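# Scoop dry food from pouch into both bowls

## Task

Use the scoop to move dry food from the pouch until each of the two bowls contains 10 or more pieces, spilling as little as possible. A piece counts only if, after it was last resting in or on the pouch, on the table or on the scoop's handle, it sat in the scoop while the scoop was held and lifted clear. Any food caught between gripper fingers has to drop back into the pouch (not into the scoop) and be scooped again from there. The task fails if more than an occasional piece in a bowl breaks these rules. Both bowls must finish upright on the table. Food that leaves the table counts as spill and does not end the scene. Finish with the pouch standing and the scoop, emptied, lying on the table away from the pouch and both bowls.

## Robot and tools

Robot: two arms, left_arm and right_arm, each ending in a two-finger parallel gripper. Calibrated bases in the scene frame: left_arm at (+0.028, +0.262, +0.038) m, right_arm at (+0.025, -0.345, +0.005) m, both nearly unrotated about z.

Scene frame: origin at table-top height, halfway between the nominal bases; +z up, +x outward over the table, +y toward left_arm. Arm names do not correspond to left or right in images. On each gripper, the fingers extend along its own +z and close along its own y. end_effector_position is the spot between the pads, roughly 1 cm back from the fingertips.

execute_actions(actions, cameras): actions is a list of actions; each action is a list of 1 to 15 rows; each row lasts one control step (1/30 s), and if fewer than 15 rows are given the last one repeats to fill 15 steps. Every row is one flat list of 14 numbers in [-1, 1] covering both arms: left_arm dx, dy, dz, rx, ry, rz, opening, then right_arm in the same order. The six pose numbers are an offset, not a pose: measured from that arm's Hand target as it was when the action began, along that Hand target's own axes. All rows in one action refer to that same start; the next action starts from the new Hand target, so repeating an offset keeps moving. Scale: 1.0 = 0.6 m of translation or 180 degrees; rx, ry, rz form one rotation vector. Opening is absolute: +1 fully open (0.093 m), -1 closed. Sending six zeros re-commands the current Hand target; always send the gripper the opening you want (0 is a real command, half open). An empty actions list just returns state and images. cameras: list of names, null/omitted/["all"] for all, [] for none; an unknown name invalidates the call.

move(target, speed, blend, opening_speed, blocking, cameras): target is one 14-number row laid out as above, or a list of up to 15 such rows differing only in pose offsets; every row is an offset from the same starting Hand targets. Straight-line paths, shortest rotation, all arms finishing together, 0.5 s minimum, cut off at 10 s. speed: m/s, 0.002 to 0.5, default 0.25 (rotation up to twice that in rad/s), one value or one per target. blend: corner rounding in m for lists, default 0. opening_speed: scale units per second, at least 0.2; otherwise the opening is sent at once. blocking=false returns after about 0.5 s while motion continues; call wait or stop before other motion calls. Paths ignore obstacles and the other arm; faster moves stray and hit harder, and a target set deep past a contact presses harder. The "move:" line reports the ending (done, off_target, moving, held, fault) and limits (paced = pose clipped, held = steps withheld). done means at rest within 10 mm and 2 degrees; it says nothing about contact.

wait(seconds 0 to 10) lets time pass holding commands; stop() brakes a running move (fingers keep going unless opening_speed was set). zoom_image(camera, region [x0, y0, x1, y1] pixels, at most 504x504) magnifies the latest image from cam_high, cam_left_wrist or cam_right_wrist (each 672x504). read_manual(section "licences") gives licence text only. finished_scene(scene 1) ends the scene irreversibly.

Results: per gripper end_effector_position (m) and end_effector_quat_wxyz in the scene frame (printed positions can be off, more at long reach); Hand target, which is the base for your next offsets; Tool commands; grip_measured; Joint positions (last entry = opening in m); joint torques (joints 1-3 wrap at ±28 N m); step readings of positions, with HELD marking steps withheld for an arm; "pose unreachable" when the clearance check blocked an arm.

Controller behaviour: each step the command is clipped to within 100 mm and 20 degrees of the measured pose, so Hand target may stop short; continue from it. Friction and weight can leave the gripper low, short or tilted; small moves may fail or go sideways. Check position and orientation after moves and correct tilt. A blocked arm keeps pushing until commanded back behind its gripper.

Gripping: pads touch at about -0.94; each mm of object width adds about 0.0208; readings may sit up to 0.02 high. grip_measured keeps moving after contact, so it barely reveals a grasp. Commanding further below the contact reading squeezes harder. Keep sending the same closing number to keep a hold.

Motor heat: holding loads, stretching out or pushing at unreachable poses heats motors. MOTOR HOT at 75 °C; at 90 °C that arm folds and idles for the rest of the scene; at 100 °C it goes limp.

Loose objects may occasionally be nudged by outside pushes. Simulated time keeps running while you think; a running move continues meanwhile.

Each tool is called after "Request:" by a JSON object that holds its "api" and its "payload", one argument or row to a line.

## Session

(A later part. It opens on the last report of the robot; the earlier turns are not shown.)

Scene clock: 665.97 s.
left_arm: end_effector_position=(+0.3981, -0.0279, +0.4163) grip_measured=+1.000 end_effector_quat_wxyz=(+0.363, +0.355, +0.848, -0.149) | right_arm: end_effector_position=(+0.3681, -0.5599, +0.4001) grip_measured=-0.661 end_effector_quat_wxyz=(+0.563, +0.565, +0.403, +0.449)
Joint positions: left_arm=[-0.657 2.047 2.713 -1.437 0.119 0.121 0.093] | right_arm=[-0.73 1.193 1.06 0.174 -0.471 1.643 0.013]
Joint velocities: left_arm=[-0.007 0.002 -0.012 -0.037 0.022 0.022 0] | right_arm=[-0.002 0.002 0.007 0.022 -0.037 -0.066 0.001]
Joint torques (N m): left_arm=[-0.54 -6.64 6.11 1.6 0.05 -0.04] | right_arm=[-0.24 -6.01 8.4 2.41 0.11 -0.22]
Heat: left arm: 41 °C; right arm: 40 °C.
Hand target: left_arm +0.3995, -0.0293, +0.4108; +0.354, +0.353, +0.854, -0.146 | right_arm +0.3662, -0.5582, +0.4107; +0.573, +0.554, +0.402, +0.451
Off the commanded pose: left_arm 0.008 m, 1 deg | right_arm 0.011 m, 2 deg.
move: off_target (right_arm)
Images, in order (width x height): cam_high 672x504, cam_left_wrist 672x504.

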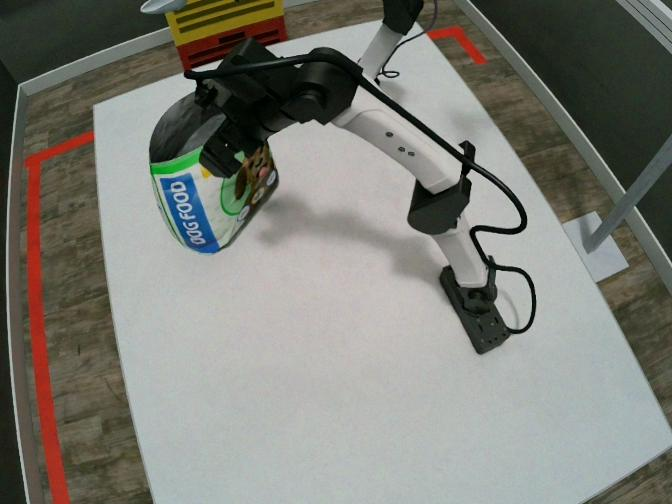

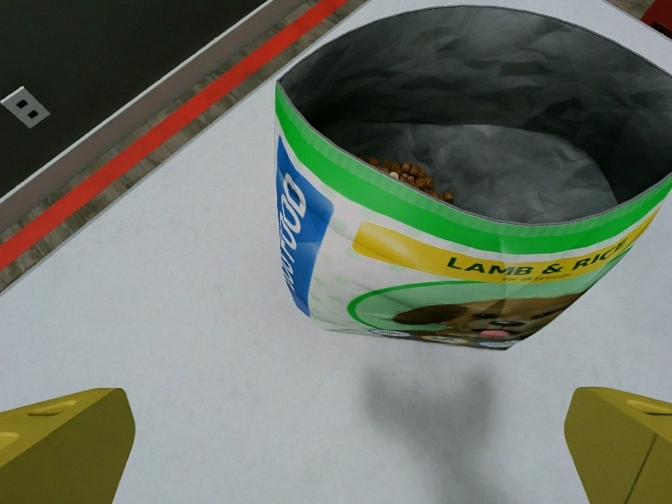

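Request:
{"api": "move", "payload": {
  "target": [0.069,0.084,-0.199,-0.0203,-0.0303,-0.0205,1, 0.473,0.046,-0.221,0.158,0.1853,-0.0473,-0.933676],
  "speed": 0.15
}}

Request:
{"api": "zoom_image", "payload": {
  "camera": "cam_left_wrist",
  "region": [168, 0, 672, 400]
}}

Scene clock: 717.40 s.
left_arm: end_effector_position=(+0.3637, +0.0813, +0.4596) grip_measured=+1.000 end_effector_quat_wxyz=(+0.398, +0.305, +0.853, -0.147) | right_arm: end_effector_position=(+0.3110, -0.2471, +0.4236) grip_measured=-0.661 end_effector_quat_wxyz=(+0.316, +0.494, +0.697, +0.413)
Joint positions: left_arm=[-0.426 1.685 2.378 -1.412 0.235 0.191 0.093] | right_arm=[0.381 1.132 1.671 -1.016 0.055 1.563 0.013]
Joint velocities: left_arm=[0.002 0.007 0.007 0.066 0.022 -0.007 0] | right_arm=[-0.012 0.017 -0.012 -0.007 -0.022 -0.022 0]
Joint torques (N m): left_arm=[0.29 -7.38 4.04 1.67 0.28 0.13] | right_arm=[0.53 -1.44 8.32 2.24 0.18 -0.16]
Heat: left arm: 40 °C; right arm: 41 °C.
Hand target: left_arm +0.3549, +0.0868, +0.4641; +0.400, +0.306, +0.851, -0.147 | right_arm +0.3110, -0.2456, +0.4329; +0.321, +0.492, +0.692, +0.421
Off the commanded pose: left_arm 0.012 m, 0 deg | right_arm 0.018 m, 3 deg.
move: off_target (left_arm, right_arm)

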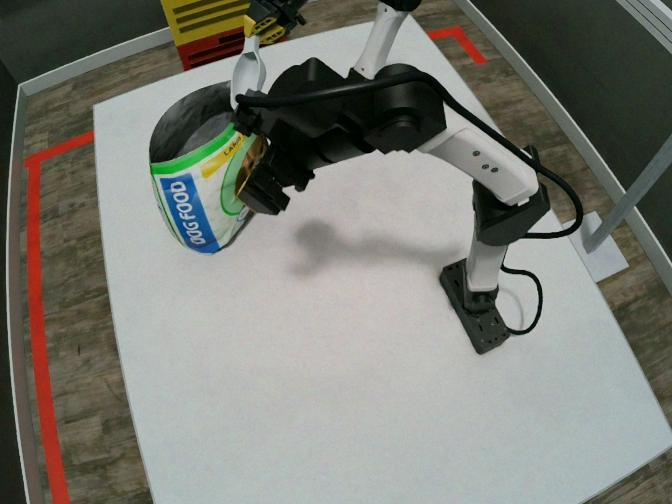

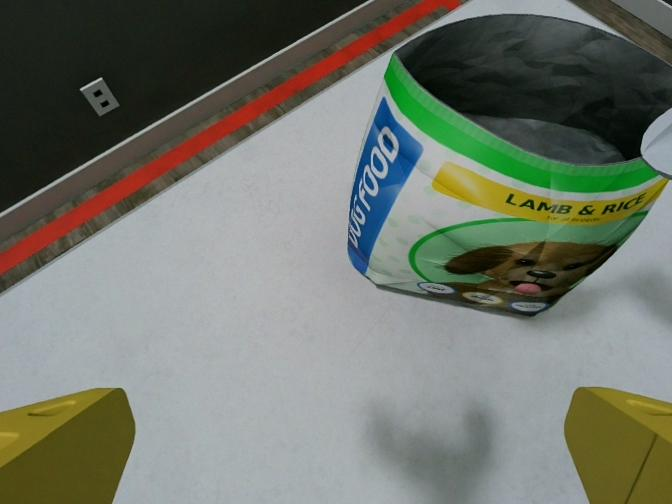

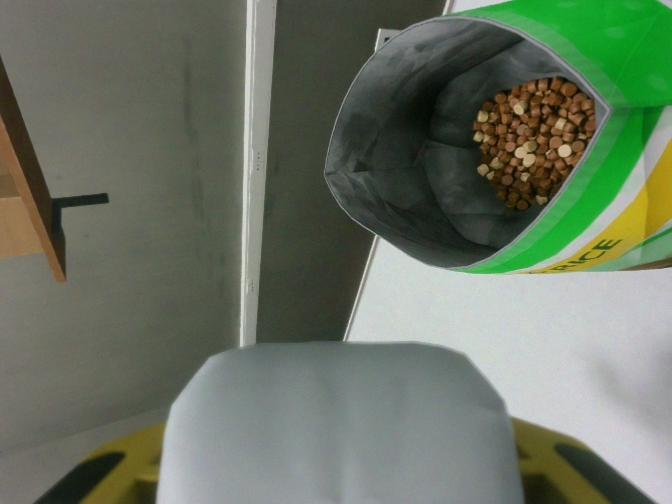

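Scaled by 1.000.

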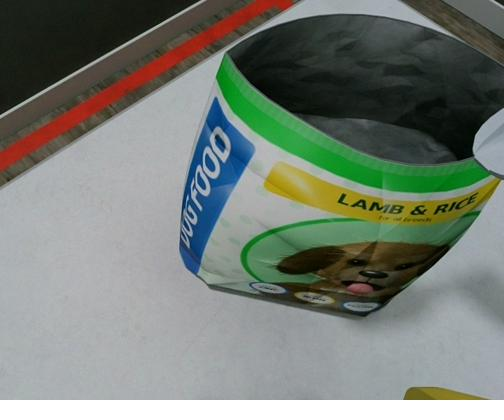

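Request:
{"api": "move", "payload": {
  "target": [0,0,0,0,0,0,1, -0.023,-0.047,0.116,0.16,0,0,-0.933676],
  "speed": 0.12
}}

Request:
{"api": "zoom_image", "payload": {
  "camera": "cam_right_wrist",
  "region": [168, 0, 672, 504]
}}

Request:
{"api": "zoom_image", "payload": {
  "camera": "cam_left_wrist",
  "region": [368, 0, 672, 300]
}}

Scene clock: 759.37 s.
left_arm: end_effector_position=(+0.3635, +0.0813, +0.4595) grip_measured=+1.000 end_effector_quat_wxyz=(+0.397, +0.306, +0.853, -0.147) | right_arm: end_effector_position=(+0.3600, -0.2431, +0.3754) grip_measured=-0.661 end_effector_quat_wxyz=(+0.194, +0.554, +0.775, +0.236)
Joint positions: left_arm=[-0.426 1.685 2.378 -1.413 0.235 0.191 0.093] | right_arm=[0.328 1.666 2.286 -1.571 0.027 1.542 0.013]
Joint velocities: left_arm=[0.007 0.002 0.002 0.022 -0.007 -0.007 0] | right_arm=[-0.002 0.012 0.012 -0.037 0.007 0.022 0]
Joint torques (N m): left_arm=[0.29 -7.38 4.07 1.66 0.26 0.13] | right_arm=[-0.95 -5.94 7.34 1.62 0.1 -0.24]
Heat: left arm: 39 °C; right arm: 40 °C.
Hand target: left_arm +0.3548, +0.0868, +0.4640; +0.400, +0.307, +0.851, -0.147 | right_arm +0.3629, -0.2442, +0.3793; +0.191, +0.555, +0.775, +0.233
Off the commanded pose: left_arm 0.011 m, 0 deg | right_arm 0.004 m, 1 deg.
joint sent to its limit (right arm) — joint 4 (wrist pitch), lower limit. The joint targets still meet the commanded pose.
move: off_target (left_arm)

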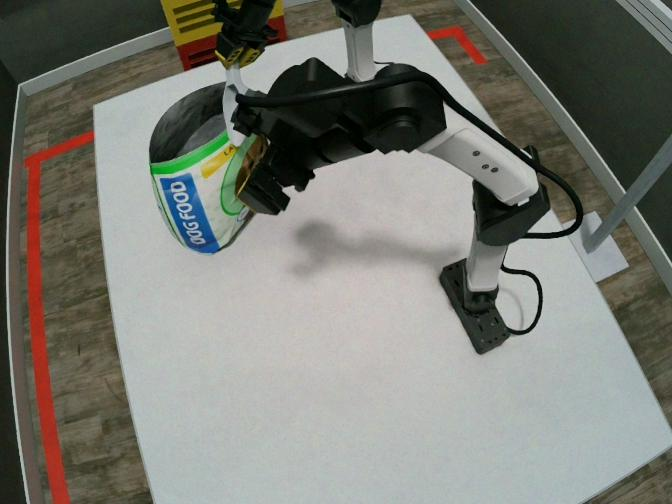

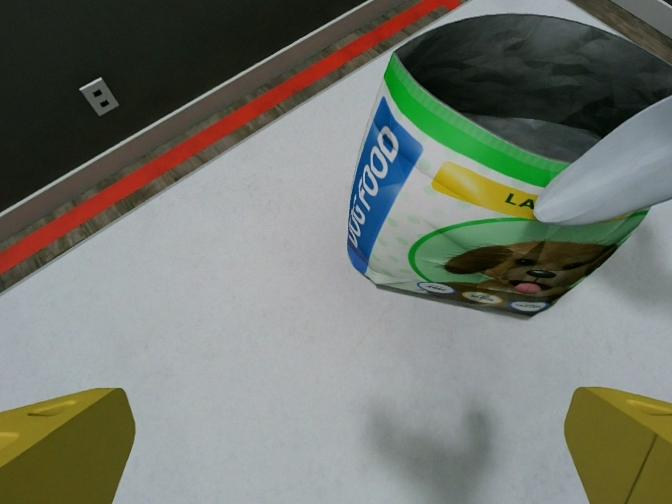

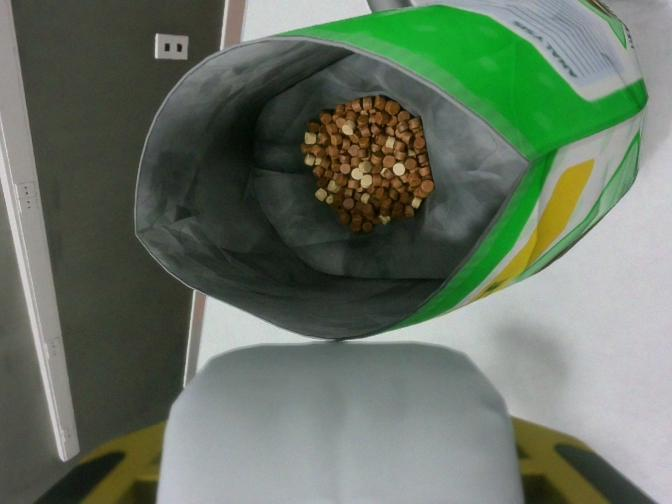

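Scaled by 1.000.

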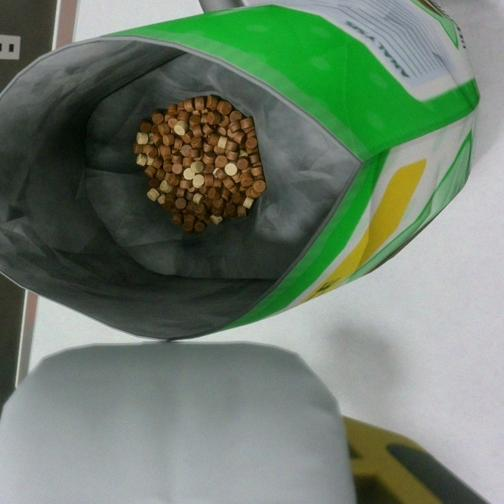

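Scaled by 1.658 from the camera's 672x504 image, which has a finer 960x720 frame.

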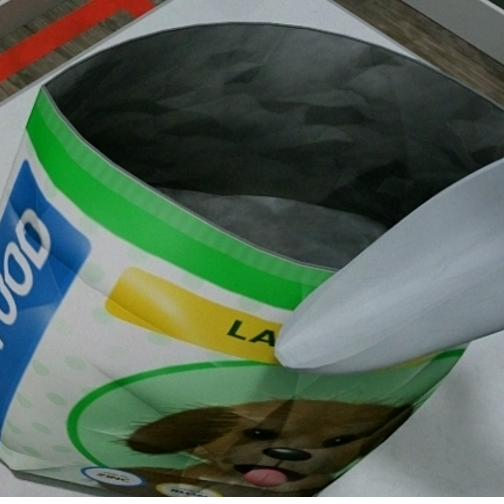

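Request:
{"api": "zoom_image", "payload": {
  "camera": "cam_high",
  "region": [140, 0, 340, 220]
}}

Scaled by 2.291 from the camera's 672x504 image, which has a finer 960x720 frame.

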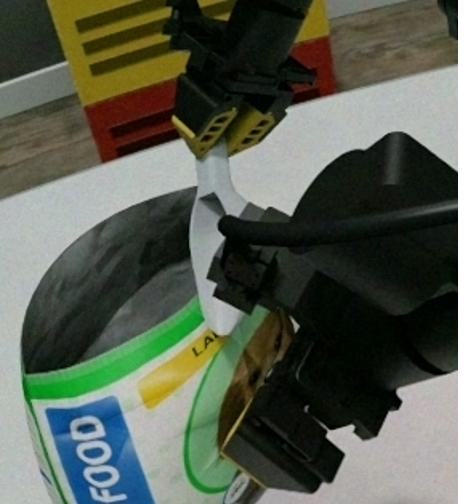

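Request:
{"api": "move", "payload": {
  "target": [0.141,-0.0375,-0.0535,0.1095,-0.2447,0.0356,1, -0.0865,0.0265,-0.123,-0.2925,-0.1688,0.1013,-0.933676],
  "speed": 0.15
}}

Request:
{"api": "zoom_image", "payload": {
  "camera": "cam_left_wrist",
  "region": [168, 0, 600, 400]
}}

Request:
{"api": "zoom_image", "payload": {
  "camera": "cam_high",
  "region": [140, 0, 340, 200]
}}

Scene clock: 838.80 s.
left_arm: end_effector_position=(+0.2852, +0.1165, +0.4170) grip_measured=+1.000 end_effector_quat_wxyz=(+0.634, +0.334, +0.589, -0.375) | right_arm: end_effector_position=(+0.3555, -0.2989, +0.4448) grip_measured=-0.661 end_effector_quat_wxyz=(+0.559, +0.570, +0.431, +0.421)
Joint positions: left_arm=[-0.034 0.878 0.781 0.265 1.047 -0.165 0.093] | right_arm=[0.522 1.049 1.23 -0.211 0.781 1.589 0.013]
Joint velocities: left_arm=[0.022 -0.002 -0.002 -0.007 0.007 -0.081 0] | right_arm=[-0.012 0.002 0.007 -0.022 0.007 -0.037 -0.001]
Joint torques (N m): left_arm=[0.36 -1.98 5.87 1.86 0.06 -0.03] | right_arm=[0.5 -4.75 5.39 2.33 0.16 -0.27]
Heat: left arm: 40 °C; right arm: 38 °C.
Hand target: left_arm +0.2832, +0.1181, +0.4182; +0.637, +0.335, +0.585, -0.374 | right_arm +0.3508, -0.2995, +0.4489; +0.561, +0.567, +0.423, +0.430
Off the commanded pose: left_arm 0.007 m, 1 deg | right_arm 0.008 m, 1 deg.
move: done

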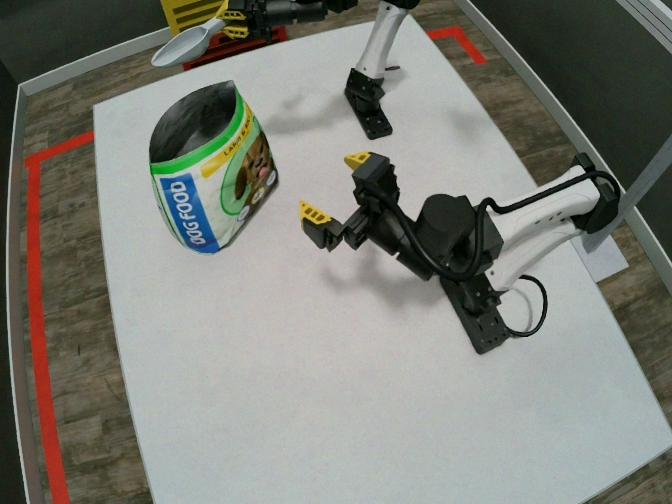

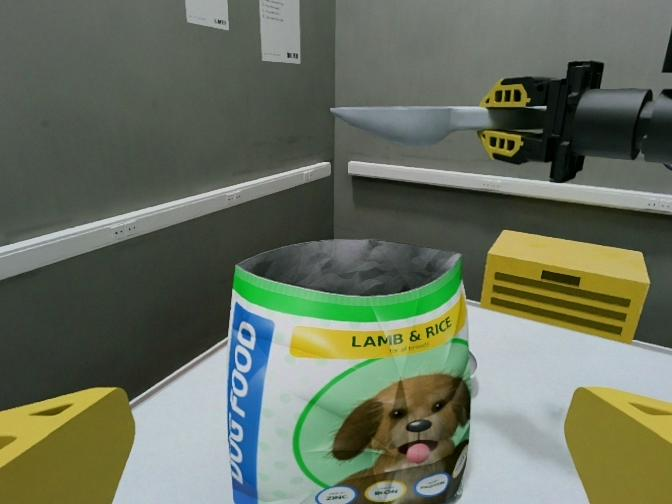

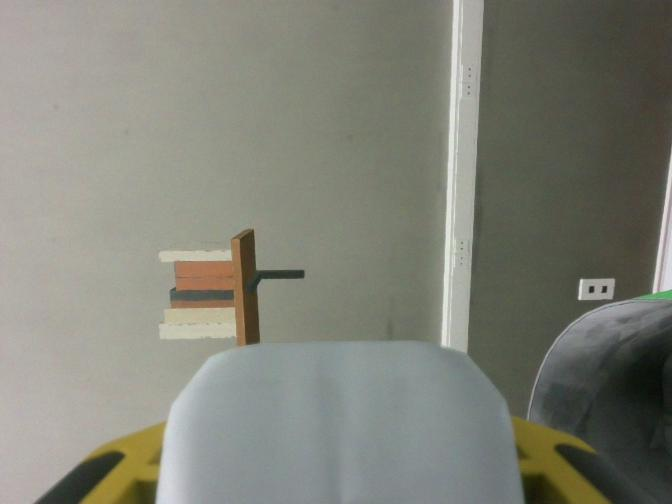

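Scaled by 1.167 from the camera's 672x504 image, which has a finer 960x720 frame.

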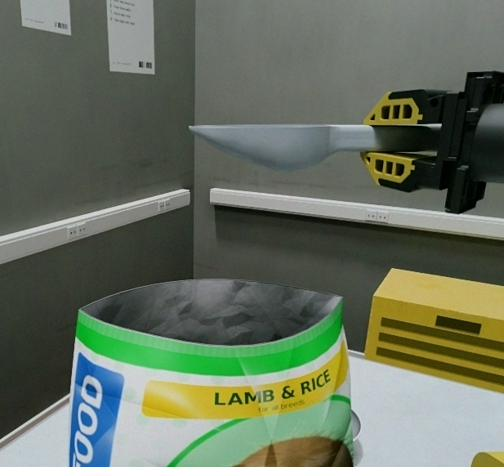

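Scaled by 2.520 from the camera's 672x504 image, which has a finer 960x720 frame.

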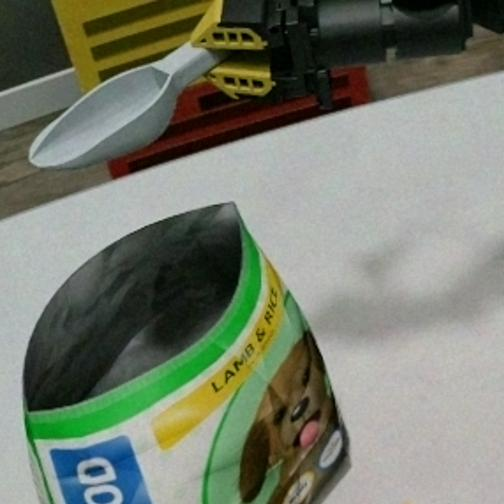

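Request:
{"api": "move", "payload": {
  "target": [0.115,0.039,-0.185,-0.5519,0.2824,-0.5008,1, 0.403,-0.083,-0.167,0.0005,0.11,-0.004,-0.933676],
  "speed": 0.2
}}

Scene clock: 982.63 s.
left_arm: end_effector_position=(+0.2564, +0.2204, +0.3395) grip_measured=+1.000 end_effector_quat_wxyz=(+0.170, -0.515, +0.828, -0.139) | right_arm: end_effector_position=(+0.3155, -0.0438, +0.3893) grip_measured=-0.661 end_effector_quat_wxyz=(+0.491, +0.474, +0.530, +0.503)
Joint positions: left_arm=[-0.238 1.232 1.67 -1.567 -0.032 -1.308 0.093] | right_arm=[1.19 1.453 1.262 0.167 1.102 1.549 0.013]
Joint velocities: left_arm=[-0.022 -0.002 0.002 -0.022 0.037 -0.037 0] | right_arm=[0.002 0.002 -0.022 -0.051 -0.066 -0.051 -0.001]
Joint torques (N m): left_arm=[0.36 -3.55 4.41 1 0.1 -0.01] | right_arm=[0.39 -6.12 10.48 2.04 0.16 -0.27]
Heat: left arm: 42 °C; right arm: 38 °C.
Hand target: left_arm +0.2498, +0.2223, +0.3398; +0.040, -0.536, +0.843, -0.026 | right_arm +0.3154, -0.0386, +0.4013; +0.487, +0.477, +0.518, +0.516
Off the commanded pose: left_arm 0.005 m, 25 deg; orientation clipped | right_arm 0.014 m, 3 deg.
joint sent to its limit (left arm) — joint 4 (wrist pitch), lower limit. The joint targets are off in orientation, not in position.
move: off_target (left_arm, right_arm); limits=paced

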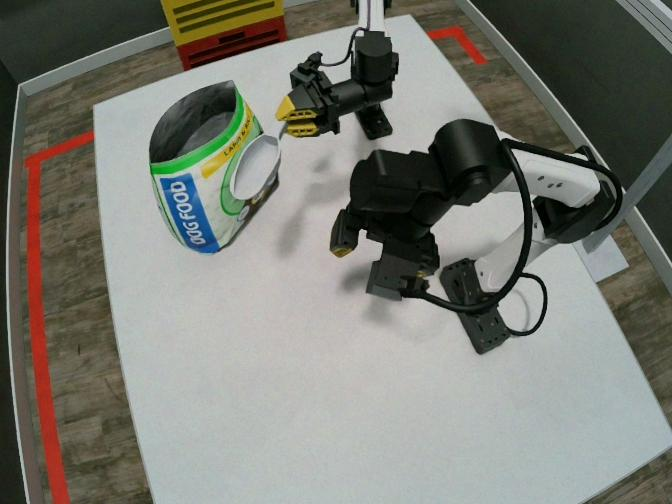

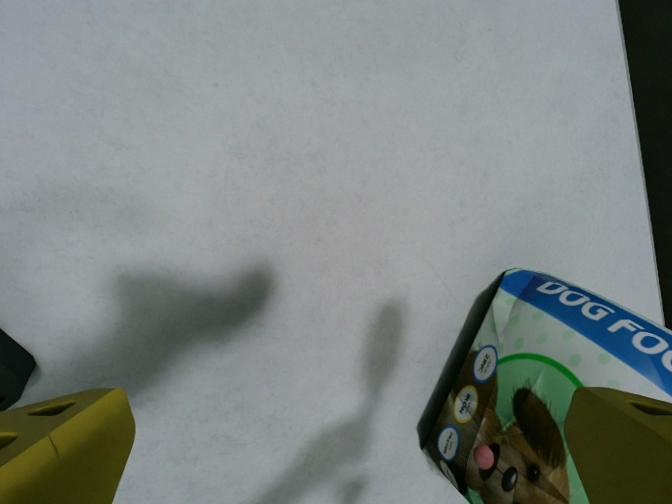

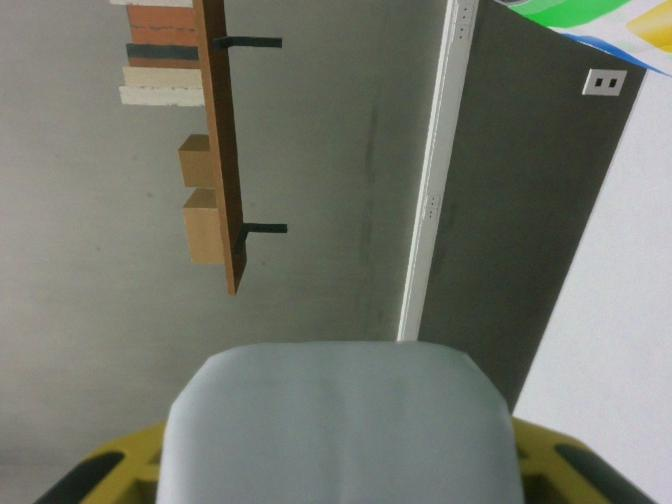

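Request:
{"api": "move", "payload": {
  "target": [0,0,0,0,0,0,1,0,-0.45,0,0,0,0,-0.933676],
  "speed": 0.12
}}

Scene clock: 1016.57 s.
left_arm: end_effector_position=(+0.2564, +0.2202, +0.3395) grip_measured=+1.000 end_effector_quat_wxyz=(+0.170, -0.516, +0.828, -0.139) | right_arm: end_effector_position=(+0.3167, -0.0400, +0.1411) grip_measured=-0.661 end_effector_quat_wxyz=(+0.483, +0.480, +0.514, +0.522)
Joint positions: left_arm=[-0.238 1.232 1.67 -1.567 -0.031 -1.309 0.093] | right_arm=[1.19 1.986 0.661 1.352 1.098 1.551 0.013]
Joint velocities: left_arm=[-0.007 -0.007 -0.007 0.007 0.007 -0.037 0] | right_arm=[0.002 0.002 -0.017 0.022 0.066 -0.051 0.001]
Joint torques (N m): left_arm=[0.4 -3.52 4.42 1.01 0.09 -0.01] | right_arm=[-1.03 -7.61 3.36 2.03 0.03 -0.27]
Heat: left arm: 37 °C; right arm: 39 °C.
Hand target: left_arm +0.2497, +0.2222, +0.3398; +0.040, -0.536, +0.843, -0.026 | right_arm +0.3188, -0.0429, +0.1325; +0.487, +0.477, +0.518, +0.516
Off the commanded pose: left_arm 0.007 m, 20 deg | right_arm 0.010 m, 1 deg.
joint sent to its limit (left arm) — joint 4 (wrist pitch), lower limit. The joint targets are off in orientation, not in position.
move: off_target (left_arm)

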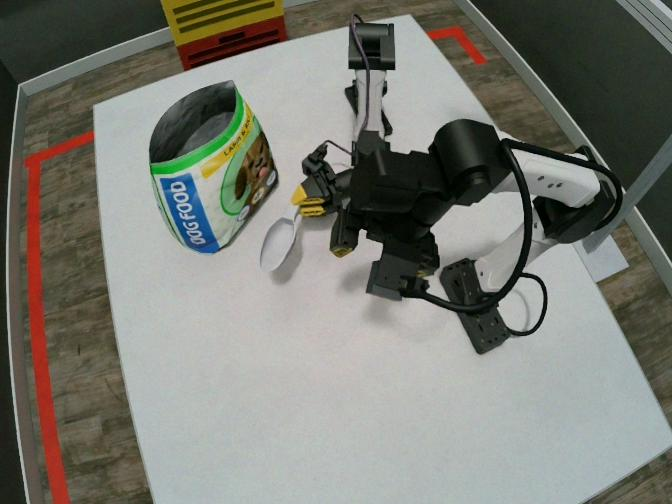

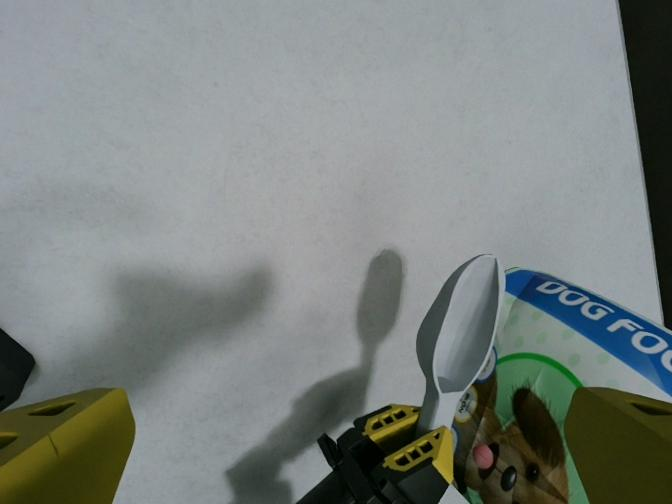

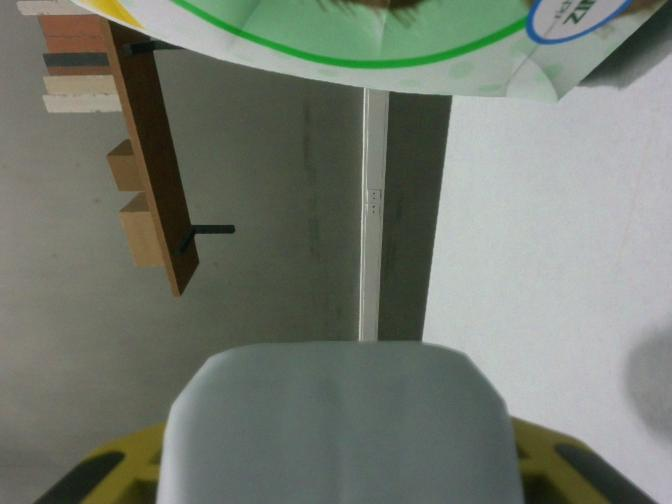

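Request:
{"api": "zoom_image", "payload": {
  "camera": "cam_left_wrist",
  "region": [320, 220, 580, 504]
}}

Request:
{"api": "zoom_image", "payload": {
  "camera": "cam_high",
  "region": [220, 140, 420, 300]
}}

Scaled by 1.775 from the camera's 672x504 image, which has a finer 960x720 frame.

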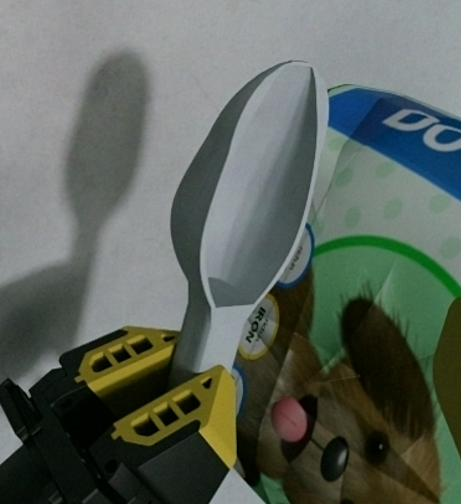

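Scaled by 2.520 from the camera's 672x504 image, which has a finer 960x720 frame.

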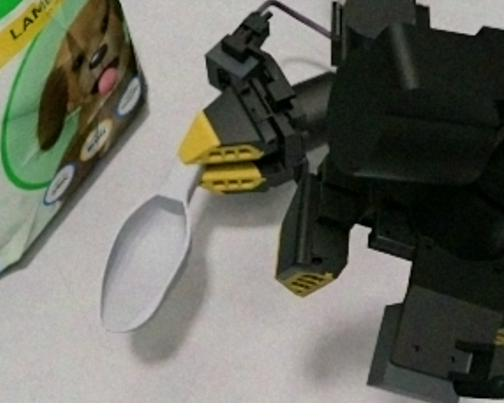

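Request:
{"api": "move", "payload": {
  "target": [0,0,0,0,0,0,1,0,-0.09,0,0,0,0,-0.933676],
  "speed": 0.1,
  "cameras": ["cam_left_wrist"]
}}

Scene clock: 1061.00 s.
left_arm: end_effector_position=(+0.2564, +0.2202, +0.3395) grip_measured=+1.000 end_effector_quat_wxyz=(+0.170, -0.516, +0.828, -0.139) | right_arm: end_effector_position=(+0.3172, -0.0426, +0.0821) grip_measured=-0.661 end_effector_quat_wxyz=(+0.486, +0.478, +0.525, +0.510)
Joint positions: left_arm=[-0.238 1.232 1.67 -1.567 -0.031 -1.309 0.093] | right_arm=[1.186 2.22 0.661 1.544 1.097 1.561 0.013]
Joint velocities: left_arm=[-0.002 -0.012 -0.017 -0.007 -0.037 0.037 0] | right_arm=[-0.022 0.007 -0.017 0.022 -0.051 -0.037 0.001]
Joint torques (N m): left_arm=[0.4 -3.56 4.4 1 0.1 -0.01] | right_arm=[-0.9 -9.05 3.23 2.04 0.06 -0.16]
Heat: left arm: 36 °C; right arm: 39 °C.
Hand target: left_arm +0.2498, +0.2222, +0.3398; +0.040, -0.536, +0.843, -0.026 | right_arm +0.3195, -0.0436, +0.0790; +0.487, +0.477, +0.518, +0.516
Off the commanded pose: left_arm 0.007 m, 20 deg | right_arm 0.004 m, 1 deg.
joint sent to its limit (left arm) — joint 4 (wrist pitch), lower limit. The joint targets are off in orientation, not in position.
joint sent to its limit (right arm) — joint 4 (wrist pitch), upper limit. The joint targets still meet the commanded pose.
move: off_target (left_arm)
Images, in order (width x height): cam_left_wrist 672x504.

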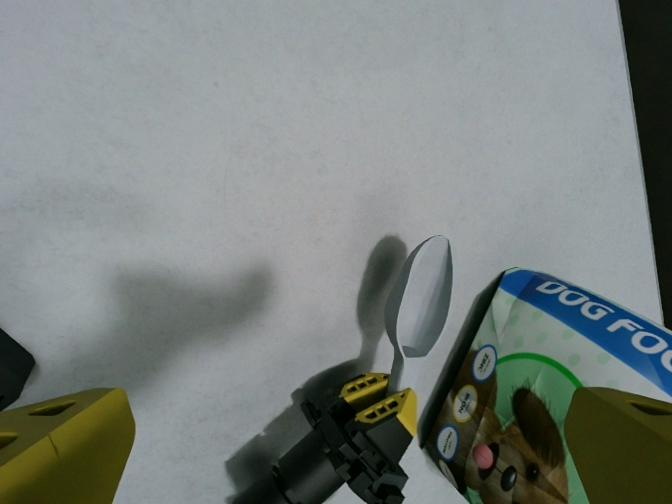

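Request:
{"api": "move", "payload": {
  "target": [0.2235,-0.2918,0.2517,-0.0265,0.015,0.0549,1,0,0,0,0,0,0,-0.933676],
  "speed": 0.12
}}

Scene clock: 1079.77 s.
left_arm: end_effector_position=(+0.3666, +0.0292, +0.2044) grip_measured=+1.000 end_effector_quat_wxyz=(+0.018, -0.460, +0.888, -0.017) | right_arm: end_effector_position=(+0.3172, -0.0426, +0.0822) grip_measured=-0.661 end_effector_quat_wxyz=(+0.486, +0.478, +0.525, +0.510)
Joint positions: left_arm=[-0.644 2.119 2.159 -1.566 -0.016 -1.564 0.093] | right_arm=[1.186 2.22 0.661 1.544 1.097 1.562 0.013]
Joint velocities: left_arm=[-0.017 0.007 -0.012 -0.037 -0.11 0.037 0] | right_arm=[0.002 0.007 0.002 -0.066 0.007 -0.007 0]
Joint torques (N m): left_arm=[-0.75 -8.06 7.04 0.12 0.11 -0.04] | right_arm=[-0.9 -9.05 3.23 2.05 0.06 -0.17]
Heat: left arm: 36 °C; right arm: 38 °C.
Hand target: left_arm +0.3653, +0.0254, +0.2036; +0.003, -0.461, +0.888, +0.001 | right_arm +0.3195, -0.0436, +0.0790; +0.487, +0.477, +0.518, +0.516
Off the commanded pose: left_arm 0.006 m, 3 deg | right_arm 0.004 m, 1 deg.
joint sent to its limit (left arm) — joint 4 (wrist pitch), lower limit. The joint targets are off in position, not in orientation.
joint sent to its limit (right arm) — joint 4 (wrist pitch), upper limit. The joint targets still meet the commanded pose.
move: off_target (left_arm)

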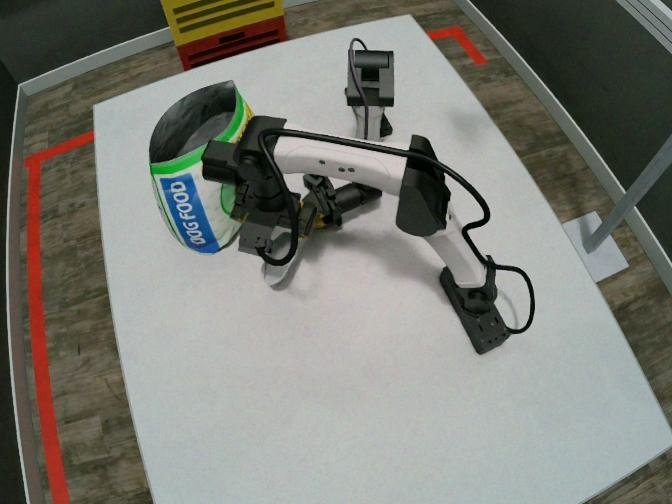

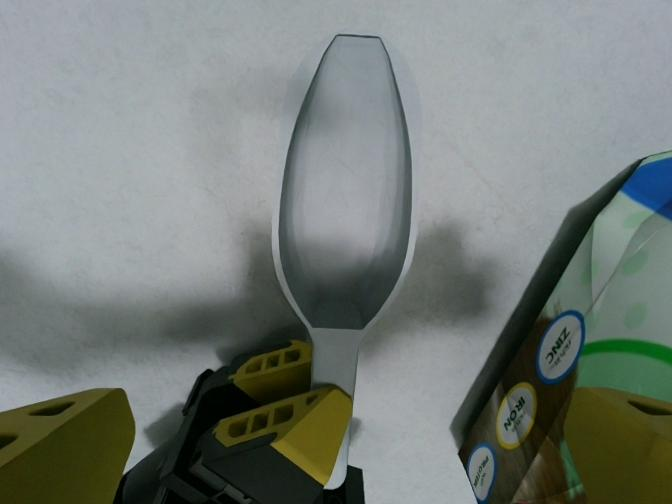

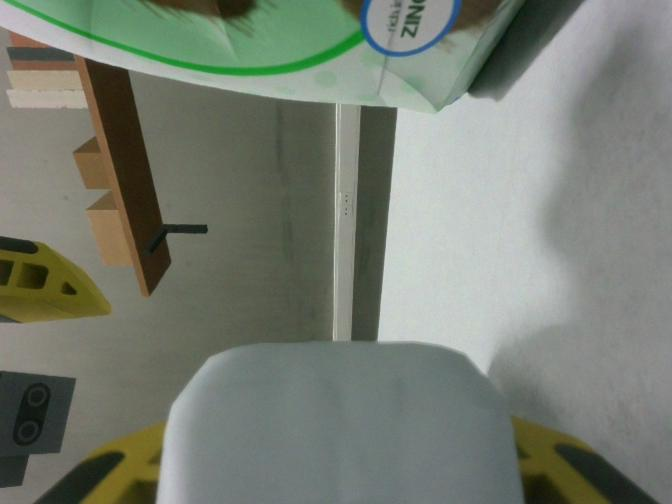

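Request:
{"api": "move", "payload": {
  "target": [-0.0211,-0.0127,0.0895,-0.0003,0.002,0.0159,1,0,0,0,0,0,0,-0.933676],
  "speed": 0.12,
  "cameras": ["cam_left_wrist"]
}}

Scene clock: 1109.23 s.
left_arm: end_effector_position=(+0.3756, +0.0319, +0.1577) grip_measured=+1.000 end_effector_quat_wxyz=(+0.005, -0.439, +0.898, +0.001) | right_arm: end_effector_position=(+0.3172, -0.0426, +0.0822) grip_measured=-0.661 end_effector_quat_wxyz=(+0.486, +0.478, +0.525, +0.510)
Joint positions: left_arm=[-0.624 2.155 2.029 -1.442 -0.009 -1.497 0.093] | right_arm=[1.186 2.22 0.661 1.544 1.097 1.562 0.013]
Joint velocities: left_arm=[-0.007 -0.022 -0.007 -0.066 -0.037 0.066 0] | right_arm=[-0.007 -0.007 0.002 -0.022 0.037 -0.081 0.001]
Joint torques (N m): left_arm=[0.17 -8.4 5.23 0.38 0.1 0.13] | right_arm=[-0.91 -9.05 3.23 2.05 0.06 -0.17]
Heat: left arm: 36 °C; right arm: 37 °C.
Hand target: left_arm +0.3792, +0.0306, +0.1503; +0.000, -0.438, +0.899, +0.000 | right_arm +0.3195, -0.0436, +0.0790; +0.487, +0.477, +0.518, +0.516
Off the commanded pose: left_arm 0.009 m, 1 deg | right_arm 0.004 m, 1 deg.
joint sent to its limit (right arm) — joint 4 (wrist pitch), upper limit. The joint targets still meet the commanded pose.
move: done
Images, in order (width x height): cam_left_wrist 672x504.

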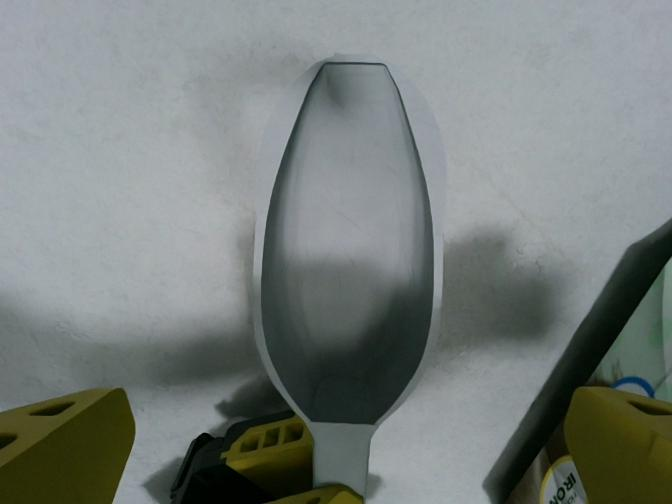

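Request:
{"api": "move", "payload": {
  "target": [-0.0105,-0.0042,0.0955,0,0,0,1,0,0,0,0,0,0,-0.933676],
  "speed": 0.08
}}

Scene clock: 1134.70 s.
left_arm: end_effector_position=(+0.3825, +0.0329, +0.1017) grip_measured=+1.000 end_effector_quat_wxyz=(+0.005, -0.438, +0.899, +0.000) | right_arm: end_effector_position=(+0.3172, -0.0426, +0.0822) grip_measured=-0.661 end_effector_quat_wxyz=(+0.486, +0.478, +0.524, +0.510)
Joint positions: left_arm=[-0.613 2.174 1.836 -1.227 -0.009 -1.484 0.093] | right_arm=[1.186 2.22 0.661 1.544 1.097 1.562 0.013]
Joint velocities: left_arm=[0.007 -0.002 -0.007 -0.081 0.037 -0.007 0] | right_arm=[-0.002 0.012 -0.007 -0.037 -0.022 0.007 -0.002]
Joint torques (N m): left_arm=[0.31 -8.34 5.15 0.4 0.09 0.13] | right_arm=[-0.92 -9.05 3.22 2.05 0.06 -0.17]
Heat: left arm: 36 °C; right arm: 37 °C.
Hand target: left_arm +0.3853, +0.0332, +0.0928; +0.000, -0.438, +0.899, +0.000 | right_arm +0.3195, -0.0436, +0.0790; +0.487, +0.477, +0.518, +0.516
Off the commanded pose: left_arm 0.009 m, 1 deg | right_arm 0.004 m, 1 deg.
joint sent to its limit (right arm) — joint 4 (wrist pitch), upper limit. The joint targets still meet the commanded pose.
move: done

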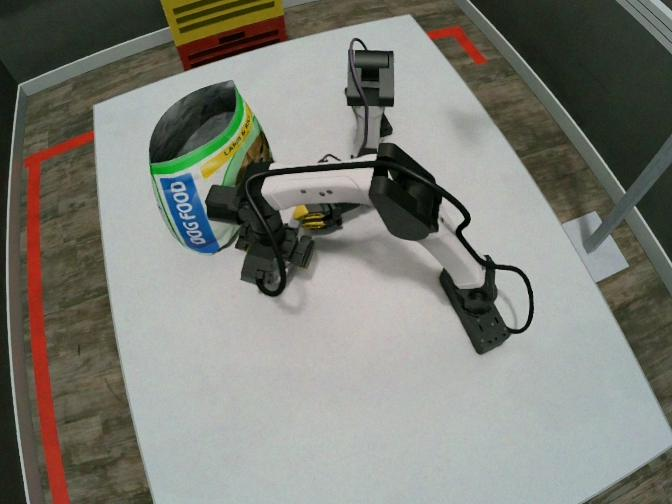

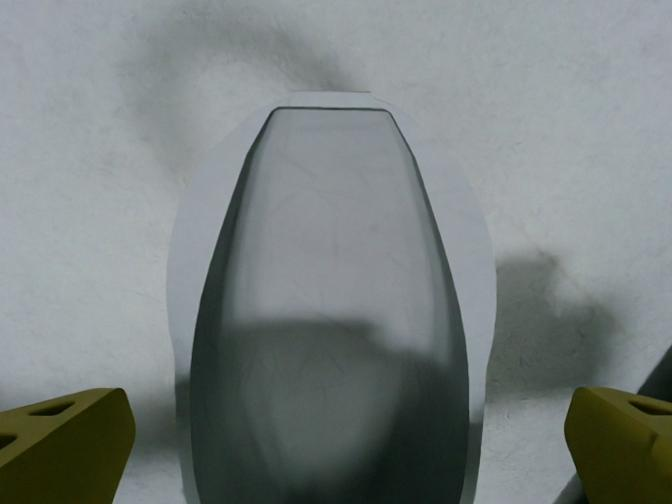

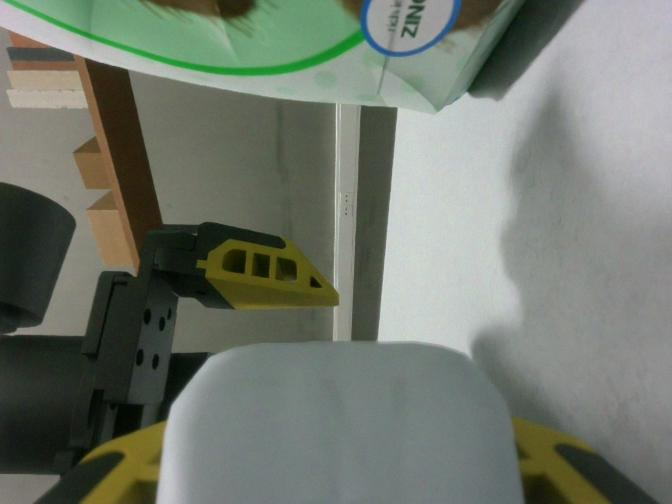

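Request:
{"api": "move", "payload": {
  "target": [0,0.007,0,0,0,0,0.45,0,0,0,0,0,0,-0.933676],
  "speed": 0.05,
  "opening_speed": 0.6,
  "cameras": ["cam_left_wrist"]
}}

Scene clock: 1150.80 s.
left_arm: end_effector_position=(+0.3791, +0.0350, +0.0956) grip_measured=+0.452 end_effector_quat_wxyz=(+0.002, -0.438, +0.899, +0.006) | right_arm: end_effector_position=(+0.3172, -0.0426, +0.0822) grip_measured=-0.661 end_effector_quat_wxyz=(+0.486, +0.478, +0.524, +0.510)
Joint positions: left_arm=[-0.613 2.174 1.811 -1.216 -0.009 -1.482 0.067] | right_arm=[1.186 2.22 0.661 1.545 1.097 1.562 0.013]
Joint velocities: left_arm=[0.012 0.002 -0.002 0.066 0.007 -0.037 0.001] | right_arm=[-0.027 -0.007 -0.002 -0.022 0.037 -0.022 -0.001]
Joint torques (N m): left_arm=[0.39 -9.61 4.88 0.35 0.1 0.12] | right_arm=[-0.91 -9.05 3.23 2.05 0.05 -0.16]
Heat: left arm: 36 °C; right arm: 37 °C.
Hand target: left_arm +0.3820, +0.0359, +0.0928; +0.000, -0.438, +0.899, +0.001 | right_arm +0.3195, -0.0436, +0.0790; +0.487, +0.477, +0.518, +0.516
Off the commanded pose: left_arm 0.004 m, 1 deg | right_arm 0.004 m, 1 deg.
joint sent to its limit (right arm) — joint 4 (wrist pitch), upper limit. The joint targets still meet the commanded pose.
move: done
Images, in order (width x height): cam_left_wrist 672x504.

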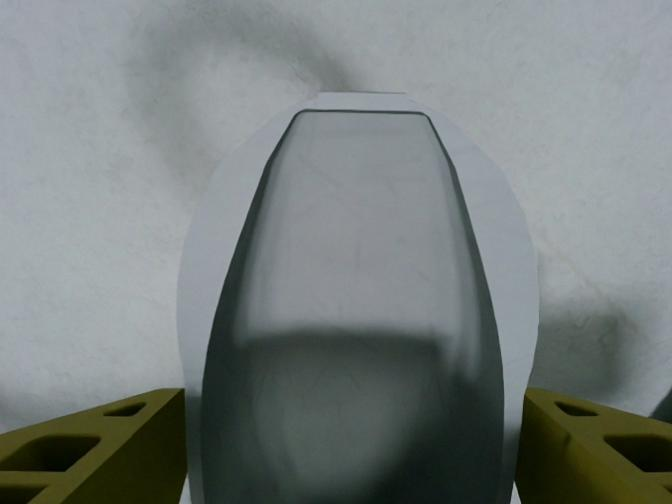

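Request:
{"api": "move", "payload": {
  "target": [0,0,0,0,0,0,0.0,0,0,0,0,0,0,-0.933676],
  "speed": 0.05,
  "opening_speed": 0.25,
  "cameras": ["cam_left_wrist"]
}}

Scene clock: 1157.83 s.
left_arm: end_effector_position=(+0.3793, +0.0348, +0.0956) grip_measured=+0.162 end_effector_quat_wxyz=(+0.002, -0.438, +0.899, +0.005) | right_arm: end_effector_position=(+0.3172, -0.0426, +0.0822) grip_measured=-0.661 end_effector_quat_wxyz=(+0.486, +0.478, +0.524, +0.510)
Joint positions: left_arm=[-0.613 2.174 1.811 -1.215 -0.008 -1.482 0.053] | right_arm=[1.186 2.22 0.661 1.545 1.097 1.562 0.013]
Joint velocities: left_arm=[-0.007 -0.002 -0.012 -0.007 0.081 0.022 -0.001] | right_arm=[-0.007 -0.002 -0.012 -0.066 0.051 0.007 0]
Joint torques (N m): left_arm=[0.39 -9.65 4.89 0.35 0.09 0.12] | right_arm=[-0.91 -9.03 3.22 2.04 0.05 -0.17]
Heat: left arm: 37 °C; right arm: 37 °C.
Hand target: left_arm +0.3820, +0.0358, +0.0928; +0.000, -0.438, +0.899, +0.000 | right_arm +0.3195, -0.0436, +0.0790; +0.487, +0.477, +0.518, +0.516
Off the commanded pose: left_arm 0.004 m, 1 deg | right_arm 0.004 m, 1 deg.
joint sent to its limit (right arm) — joint 4 (wrist pitch), upper limit. The joint targets still meet the commanded pose.
move: done
Images, in order (width x height): cam_left_wrist 672x504.

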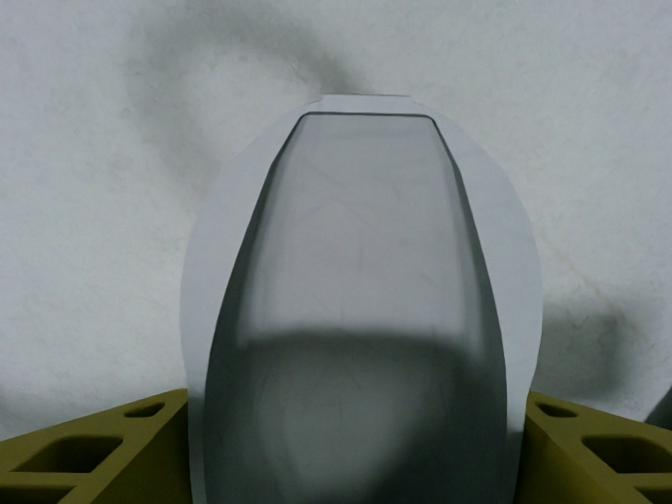

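Request:
{"api": "move", "payload": {
  "target": [0,0,0,0,0,0,0.0,0,0,0,0,0,0,-0.2],
  "speed": 0.05,
  "opening_speed": 0.5
}}

Scene clock: 1257.80 s.
left_arm: end_effector_position=(+0.3794, +0.0348, +0.0956) grip_measured=+0.162 end_effector_quat_wxyz=(+0.002, -0.438, +0.899, +0.005) | right_arm: end_effector_position=(+0.3172, -0.0426, +0.0835) grip_measured=-0.202 end_effector_quat_wxyz=(+0.485, +0.479, +0.521, +0.513)
Joint positions: left_arm=[-0.613 2.174 1.811 -1.215 -0.008 -1.482 0.053] | right_arm=[1.186 2.22 0.661 1.553 1.097 1.564 0.036]
Joint velocities: left_arm=[-0.022 -0.002 -0.007 -0.037 -0.051 0.022 0] | right_arm=[0.002 0.007 0.007 0.007 -0.066 0.022 0]
Joint torques (N m): left_arm=[0.39 -9.61 4.86 0.34 0.09 0.12] | right_arm=[-0.91 -9.06 3.22 1.96 0.05 -0.18]
Heat: left arm: 44 °C; right arm: 36 °C.
Hand target: left_arm +0.3820, +0.0358, +0.0928; +0.000, -0.438, +0.899, +0.000 | right_arm +0.3195, -0.0436, +0.0790; +0.487, +0.477, +0.518, +0.516
Off the commanded pose: left_arm 0.004 m, 1 deg | right_arm 0.005 m, 1 deg.
joint sent to its limit (right arm) — joint 4 (wrist pitch), upper limit. The joint targets still meet the commanded pose.
move: done

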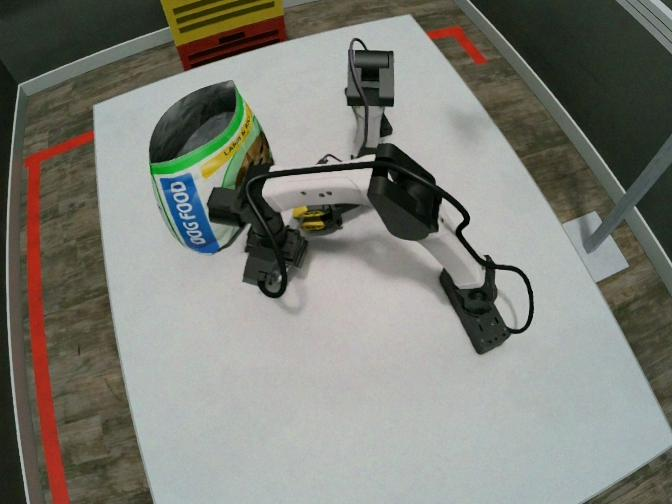

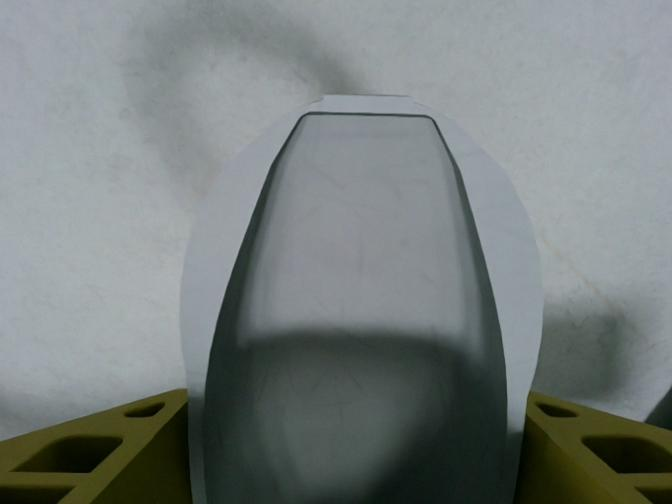

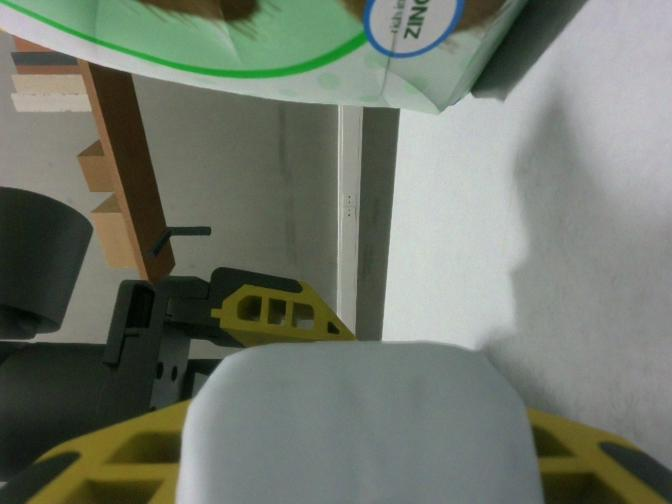

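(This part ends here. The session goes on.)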